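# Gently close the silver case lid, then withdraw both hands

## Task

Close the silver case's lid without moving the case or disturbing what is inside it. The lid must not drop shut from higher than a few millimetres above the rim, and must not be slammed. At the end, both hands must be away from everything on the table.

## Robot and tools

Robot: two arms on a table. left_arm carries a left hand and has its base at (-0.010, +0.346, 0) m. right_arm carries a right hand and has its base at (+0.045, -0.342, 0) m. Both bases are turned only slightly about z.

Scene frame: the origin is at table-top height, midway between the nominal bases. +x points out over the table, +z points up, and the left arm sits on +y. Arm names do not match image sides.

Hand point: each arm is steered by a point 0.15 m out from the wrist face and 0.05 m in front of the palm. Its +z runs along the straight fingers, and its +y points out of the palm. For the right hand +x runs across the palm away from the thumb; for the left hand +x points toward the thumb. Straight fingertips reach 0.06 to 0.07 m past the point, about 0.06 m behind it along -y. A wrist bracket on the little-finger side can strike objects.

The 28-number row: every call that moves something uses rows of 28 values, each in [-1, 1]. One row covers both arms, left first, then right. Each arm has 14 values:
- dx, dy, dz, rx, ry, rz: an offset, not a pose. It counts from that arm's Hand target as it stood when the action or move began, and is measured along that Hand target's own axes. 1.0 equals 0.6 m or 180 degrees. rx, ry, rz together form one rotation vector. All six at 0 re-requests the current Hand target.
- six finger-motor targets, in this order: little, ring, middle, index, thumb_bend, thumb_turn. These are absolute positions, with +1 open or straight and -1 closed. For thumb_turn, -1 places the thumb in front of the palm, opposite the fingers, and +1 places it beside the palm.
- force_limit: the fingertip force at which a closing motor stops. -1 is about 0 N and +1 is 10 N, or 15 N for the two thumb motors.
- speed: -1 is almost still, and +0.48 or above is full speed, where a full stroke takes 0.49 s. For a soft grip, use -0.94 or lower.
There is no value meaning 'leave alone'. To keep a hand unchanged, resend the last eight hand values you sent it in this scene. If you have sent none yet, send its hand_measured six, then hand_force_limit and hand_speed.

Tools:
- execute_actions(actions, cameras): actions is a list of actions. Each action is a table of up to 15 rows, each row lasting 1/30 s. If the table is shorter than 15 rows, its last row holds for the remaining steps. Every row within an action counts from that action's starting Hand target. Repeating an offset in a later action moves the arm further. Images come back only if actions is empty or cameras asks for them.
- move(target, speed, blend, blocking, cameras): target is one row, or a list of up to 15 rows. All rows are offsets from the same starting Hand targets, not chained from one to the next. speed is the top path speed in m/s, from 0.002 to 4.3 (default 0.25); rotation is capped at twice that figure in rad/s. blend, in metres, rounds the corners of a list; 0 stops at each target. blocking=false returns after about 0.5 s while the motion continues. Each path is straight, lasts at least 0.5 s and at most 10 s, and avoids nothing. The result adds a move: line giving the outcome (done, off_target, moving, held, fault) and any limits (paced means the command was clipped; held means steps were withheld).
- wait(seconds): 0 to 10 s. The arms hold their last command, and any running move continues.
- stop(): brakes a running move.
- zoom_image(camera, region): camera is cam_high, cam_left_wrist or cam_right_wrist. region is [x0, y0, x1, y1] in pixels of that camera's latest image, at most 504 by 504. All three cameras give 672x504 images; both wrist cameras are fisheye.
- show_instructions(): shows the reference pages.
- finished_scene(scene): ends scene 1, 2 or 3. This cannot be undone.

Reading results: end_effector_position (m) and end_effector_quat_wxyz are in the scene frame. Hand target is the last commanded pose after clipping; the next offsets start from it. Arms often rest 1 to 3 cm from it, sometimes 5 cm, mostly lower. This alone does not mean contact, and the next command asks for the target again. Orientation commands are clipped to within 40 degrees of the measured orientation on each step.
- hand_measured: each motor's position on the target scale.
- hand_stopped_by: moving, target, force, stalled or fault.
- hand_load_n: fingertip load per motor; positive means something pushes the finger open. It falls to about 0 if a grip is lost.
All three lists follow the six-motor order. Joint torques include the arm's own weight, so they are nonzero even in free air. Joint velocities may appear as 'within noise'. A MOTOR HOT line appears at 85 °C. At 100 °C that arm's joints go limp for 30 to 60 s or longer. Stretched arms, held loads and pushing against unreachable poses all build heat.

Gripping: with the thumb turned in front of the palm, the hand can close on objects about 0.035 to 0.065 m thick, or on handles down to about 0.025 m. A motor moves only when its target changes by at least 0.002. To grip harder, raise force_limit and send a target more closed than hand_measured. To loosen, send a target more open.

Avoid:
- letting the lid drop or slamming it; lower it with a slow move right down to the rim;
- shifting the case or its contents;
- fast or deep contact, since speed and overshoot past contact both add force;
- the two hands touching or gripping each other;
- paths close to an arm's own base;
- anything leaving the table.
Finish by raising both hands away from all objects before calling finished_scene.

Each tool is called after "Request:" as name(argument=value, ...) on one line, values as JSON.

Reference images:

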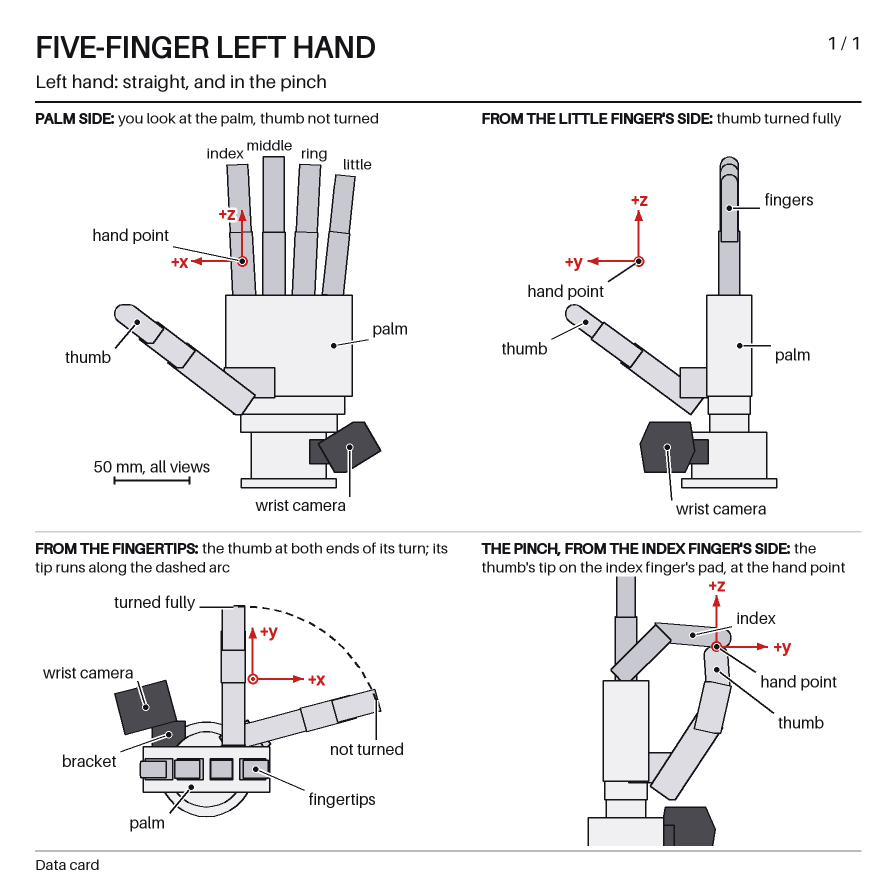

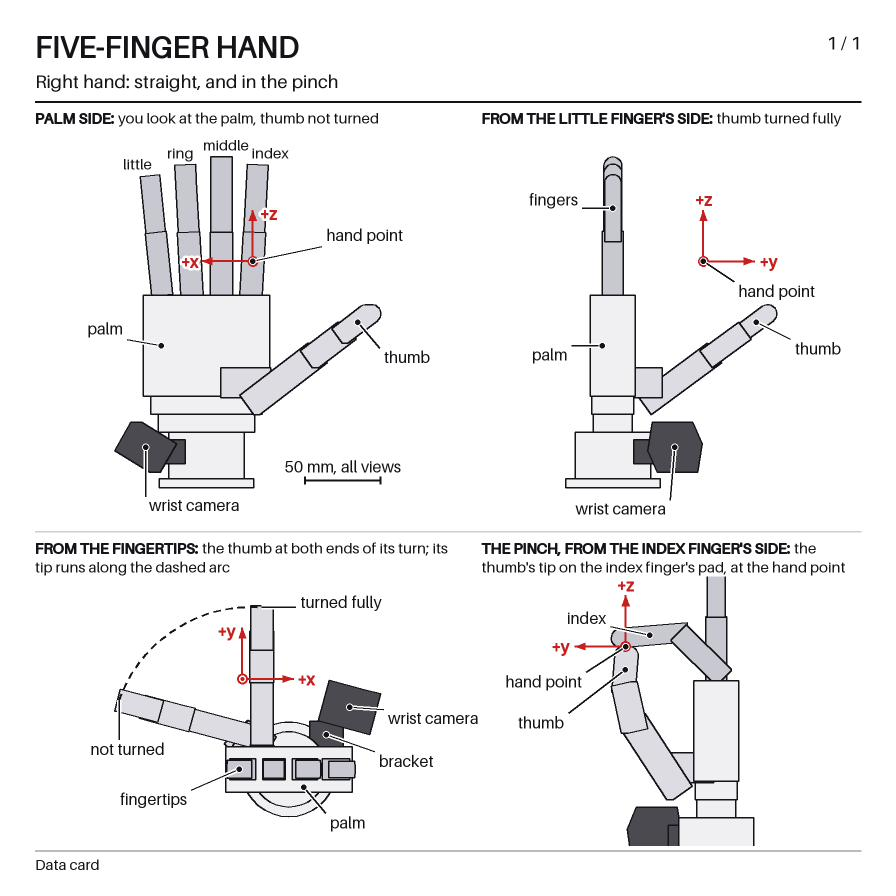

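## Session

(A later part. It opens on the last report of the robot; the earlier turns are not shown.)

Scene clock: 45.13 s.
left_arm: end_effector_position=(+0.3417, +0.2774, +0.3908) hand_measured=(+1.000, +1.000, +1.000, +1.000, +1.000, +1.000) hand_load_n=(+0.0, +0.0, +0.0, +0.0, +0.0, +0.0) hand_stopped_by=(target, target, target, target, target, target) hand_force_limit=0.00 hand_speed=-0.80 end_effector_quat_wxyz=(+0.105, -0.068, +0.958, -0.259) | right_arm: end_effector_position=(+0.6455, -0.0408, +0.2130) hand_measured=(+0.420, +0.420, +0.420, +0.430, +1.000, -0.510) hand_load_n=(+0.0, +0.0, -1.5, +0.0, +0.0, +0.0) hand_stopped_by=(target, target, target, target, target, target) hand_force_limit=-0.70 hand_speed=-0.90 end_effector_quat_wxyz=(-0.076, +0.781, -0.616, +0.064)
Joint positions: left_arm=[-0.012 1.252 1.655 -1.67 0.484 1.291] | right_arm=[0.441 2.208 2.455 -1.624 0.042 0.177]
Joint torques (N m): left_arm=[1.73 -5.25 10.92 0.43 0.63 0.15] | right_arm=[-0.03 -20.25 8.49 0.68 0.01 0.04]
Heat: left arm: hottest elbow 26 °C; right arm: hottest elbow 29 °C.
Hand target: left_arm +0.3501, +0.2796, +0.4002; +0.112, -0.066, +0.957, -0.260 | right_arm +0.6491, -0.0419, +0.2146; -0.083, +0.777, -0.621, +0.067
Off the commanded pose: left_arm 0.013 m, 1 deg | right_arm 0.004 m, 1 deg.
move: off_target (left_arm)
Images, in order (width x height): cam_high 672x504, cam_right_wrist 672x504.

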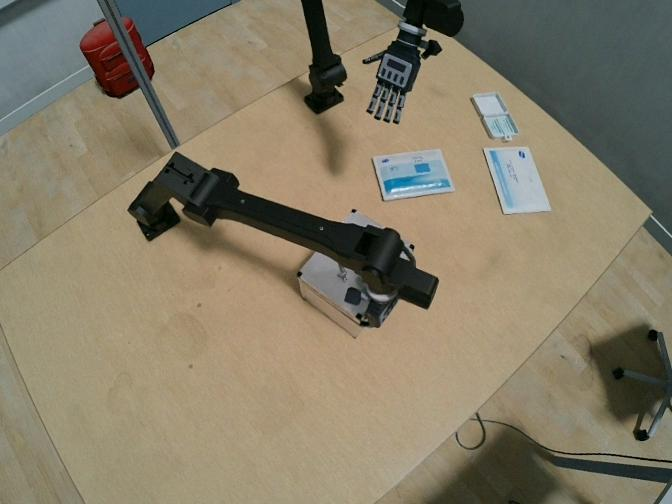

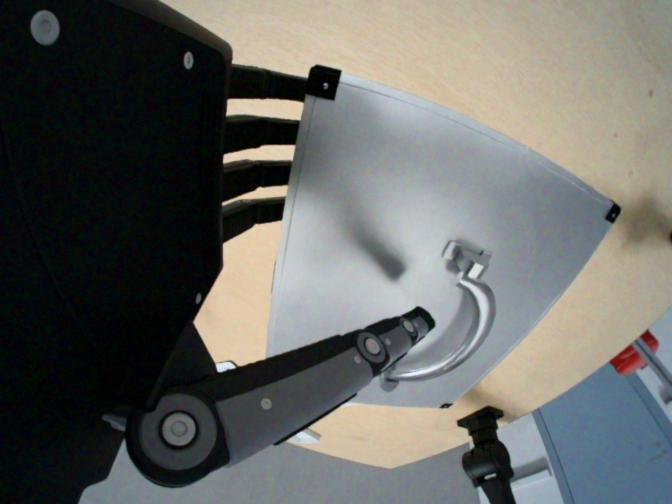

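Request:
move(target=[0,0,0,0,0,0,1,1,1,1,1,1,0,-0.8,0,0.0028,0.013,0,0,0,0.6,0.6,0.6,0.6,1,-0.51,-0.7,-0.94], cameras=["cam_high","cam_right_wrist"], speed=0.02)

Request:
zoom_image(camera="cam_high", region=[330, 290, 390, 350])

Request:
zoom_image(camera="cam_right_wrist", region=[210, 30, 380, 240])

Scene clock: 46.90 s.
left_arm: end_effector_position=(+0.3417, +0.2774, +0.3908) hand_measured=(+1.000, +1.000, +1.000, +1.000, +1.000, +1.000) hand_load_n=(+0.0, +0.0, +0.0, +0.0, +0.0, +0.0) hand_stopped_by=(target, target, target, target, target, target) hand_force_limit=0.00 hand_speed=-0.80 end_effector_quat_wxyz=(+0.105, -0.068, +0.958, -0.259) | right_arm: end_effector_position=(+0.6440, -0.0415, +0.2144) hand_measured=(+0.600, +0.600, +0.600, +0.600, +1.000, -0.510) hand_load_n=(+0.0, +0.0, +0.0, +0.0, +0.0, +0.5) hand_stopped_by=(target, target, target, target, target, target) hand_force_limit=-0.70 hand_speed=-0.94 end_effector_quat_wxyz=(-0.082, +0.781, -0.616, +0.067)
Joint positions: left_arm=[-0.012 1.252 1.655 -1.67 0.484 1.291] | right_arm=[0.441 2.182 2.414 -1.595 0.042 0.177]
Joint torques (N m): left_arm=[1.2 -5.83 11 0.62 0.67 0.14] | right_arm=[-0.21 -19.08 8.64 0.76 0.01 0.05]
Heat: left arm: hottest elbow 26 °C; right arm: hottest elbow 29 °C.
Hand target: left_arm +0.3501, +0.2796, +0.4002; +0.112, -0.066, +0.957, -0.260 | right_arm +0.6491, -0.0419, +0.2067; -0.083, +0.777, -0.621, +0.067
Off the commanded pose: left_arm 0.013 m, 1 deg | right_arm 0.009 m, 1 deg.
move: off_target (left_arm)
Images, in order (width x height): cam_high 672x504, cam_right_wrist 672x504.

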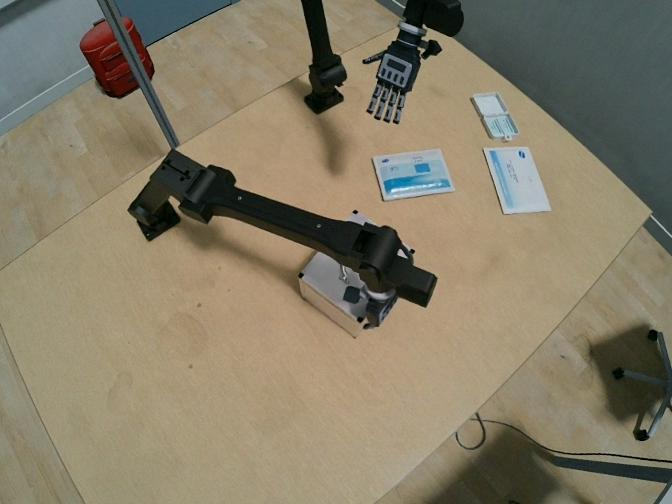

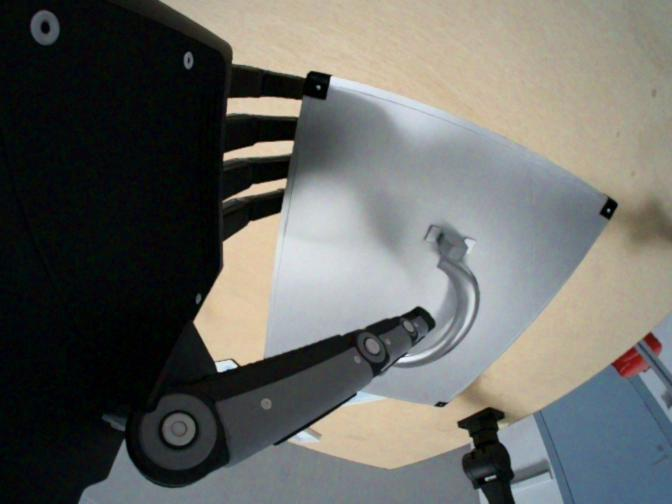

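Scaled by 8.400 from the camera's 672x504 image, which has a finer 960x720 frame.

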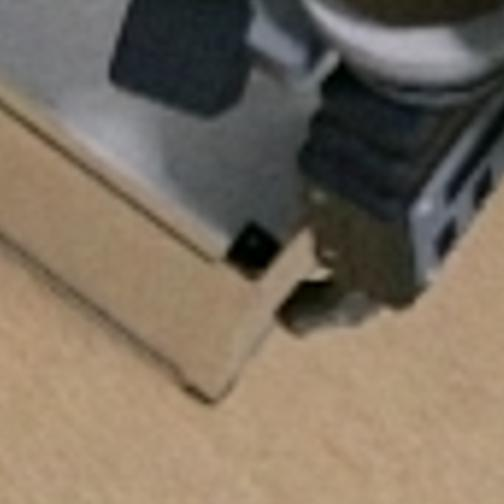

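Scaled by 2.400 from the camera's 672x504 image, which has a finer 960x720 frame.

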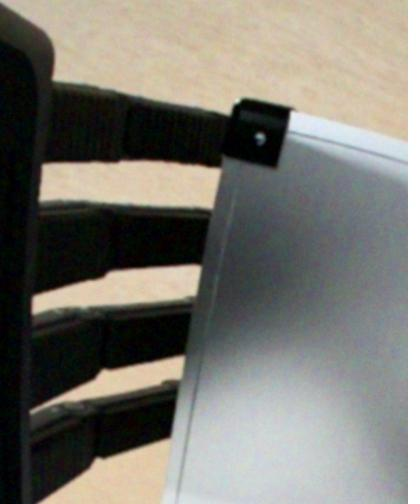

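Request:
move(target=[[0,0,0,0,0,0,1,1,1,1,1,1,0,-0.8,0,-0.0363,-0.0058,0,0,0,0.9,0.9,0.9,0.9,1,-0.51,-0.7,-0.8],[0,0,0,0,0,0,1,1,1,1,1,1,0,-0.8,0,-0.0785,-0.1878,0,0,0,0.9,0.9,0.9,0.9,1,-0.51,-0.7,-0.8],[0,0,0,0,0,0,1,1,1,1,1,1,0,-0.8,0.2885,0.1543,-0.4078,0,0,0,0.9,0.9,0.9,0.9,1,-0.51,-0.7,-0.8]], cameras=["cam_high"], speed=[0.04,0.08,0.25], blend=[0,0.03,0])

Request:
zoom_image(camera="cam_high", region=[280, 190, 430, 340])

Scene clock: 52.00 s.
left_arm: end_effector_position=(+0.3417, +0.2774, +0.3908) hand_measured=(+1.000, +1.000, +1.000, +1.000, +1.000, +1.000) hand_load_n=(+0.0, +0.0, +0.0, +0.0, +0.0, +0.0) hand_stopped_by=(target, target, target, target, target, target) hand_force_limit=0.00 hand_speed=-0.80 end_effector_quat_wxyz=(+0.105, -0.068, +0.958, -0.259) | right_arm: end_effector_position=(+0.5508, -0.2410, +0.4303) hand_measured=(+0.900, +0.900, +0.900, +0.900, +1.000, -0.510) hand_load_n=(+0.0, +0.0, +0.0, +0.0, +0.0, +0.0) hand_stopped_by=(target, target, target, target, target, target) hand_force_limit=-0.70 hand_speed=-0.80 end_effector_quat_wxyz=(-0.168, +0.756, -0.618, +0.134)
Joint positions: left_arm=[-0.012 1.252 1.655 -1.67 0.484 1.291] | right_arm=[0.158 1.689 2.241 -1.69 -0.033 -0.06]
Joint torques (N m): left_arm=[1.14 -4.95 11.08 0.62 0.65 0.16] | right_arm=[0.09 -12.28 8.03 0.1 0.05 -0.12]
Heat: left arm: hottest elbow 27 °C; right arm: hottest elbow 29 °C.
Hand target: left_arm +0.3501, +0.2796, +0.4002; +0.112, -0.066, +0.957, -0.260 | right_arm +0.5483, -0.2416, +0.4262; -0.083, +0.777, -0.621, +0.067
Off the commanded pose: left_arm 0.013 m, 1 deg | right_arm 0.005 m, 13 deg.
joint sent to its limit (right arm) — joint 4 (wrist pitch), lower limit. The joint targets are off in orientation, not in position.
move: off_target (left_arm, right_arm)
Images, in order (width x height): cam_high 672x504.

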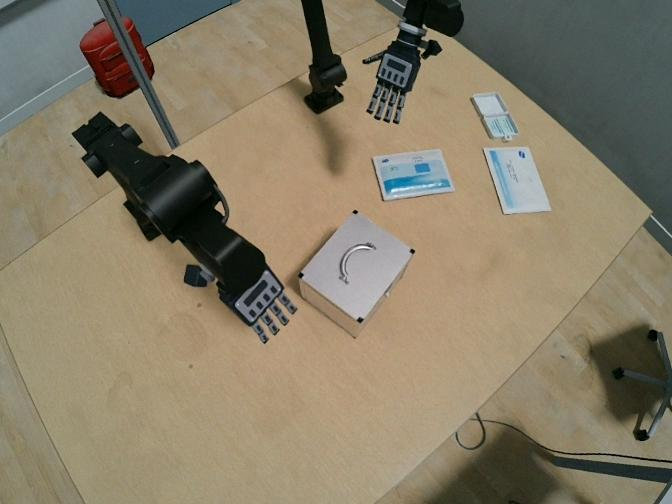

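Scaled by 3.360 from the camera's 672x504 image, which has a finer 960x720 frame.

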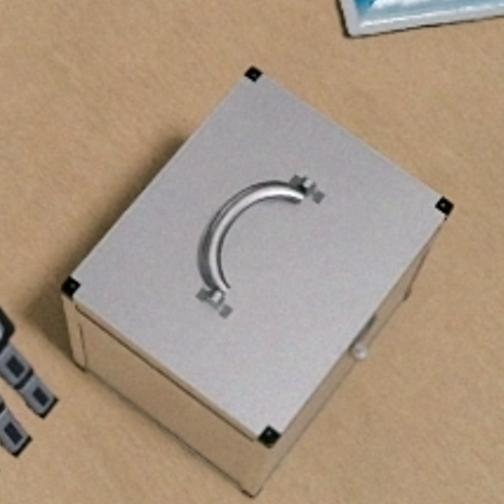

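Closed, with both hands clear.

Request:
finished_scene(scene=3)

The scene is finished: the task was done.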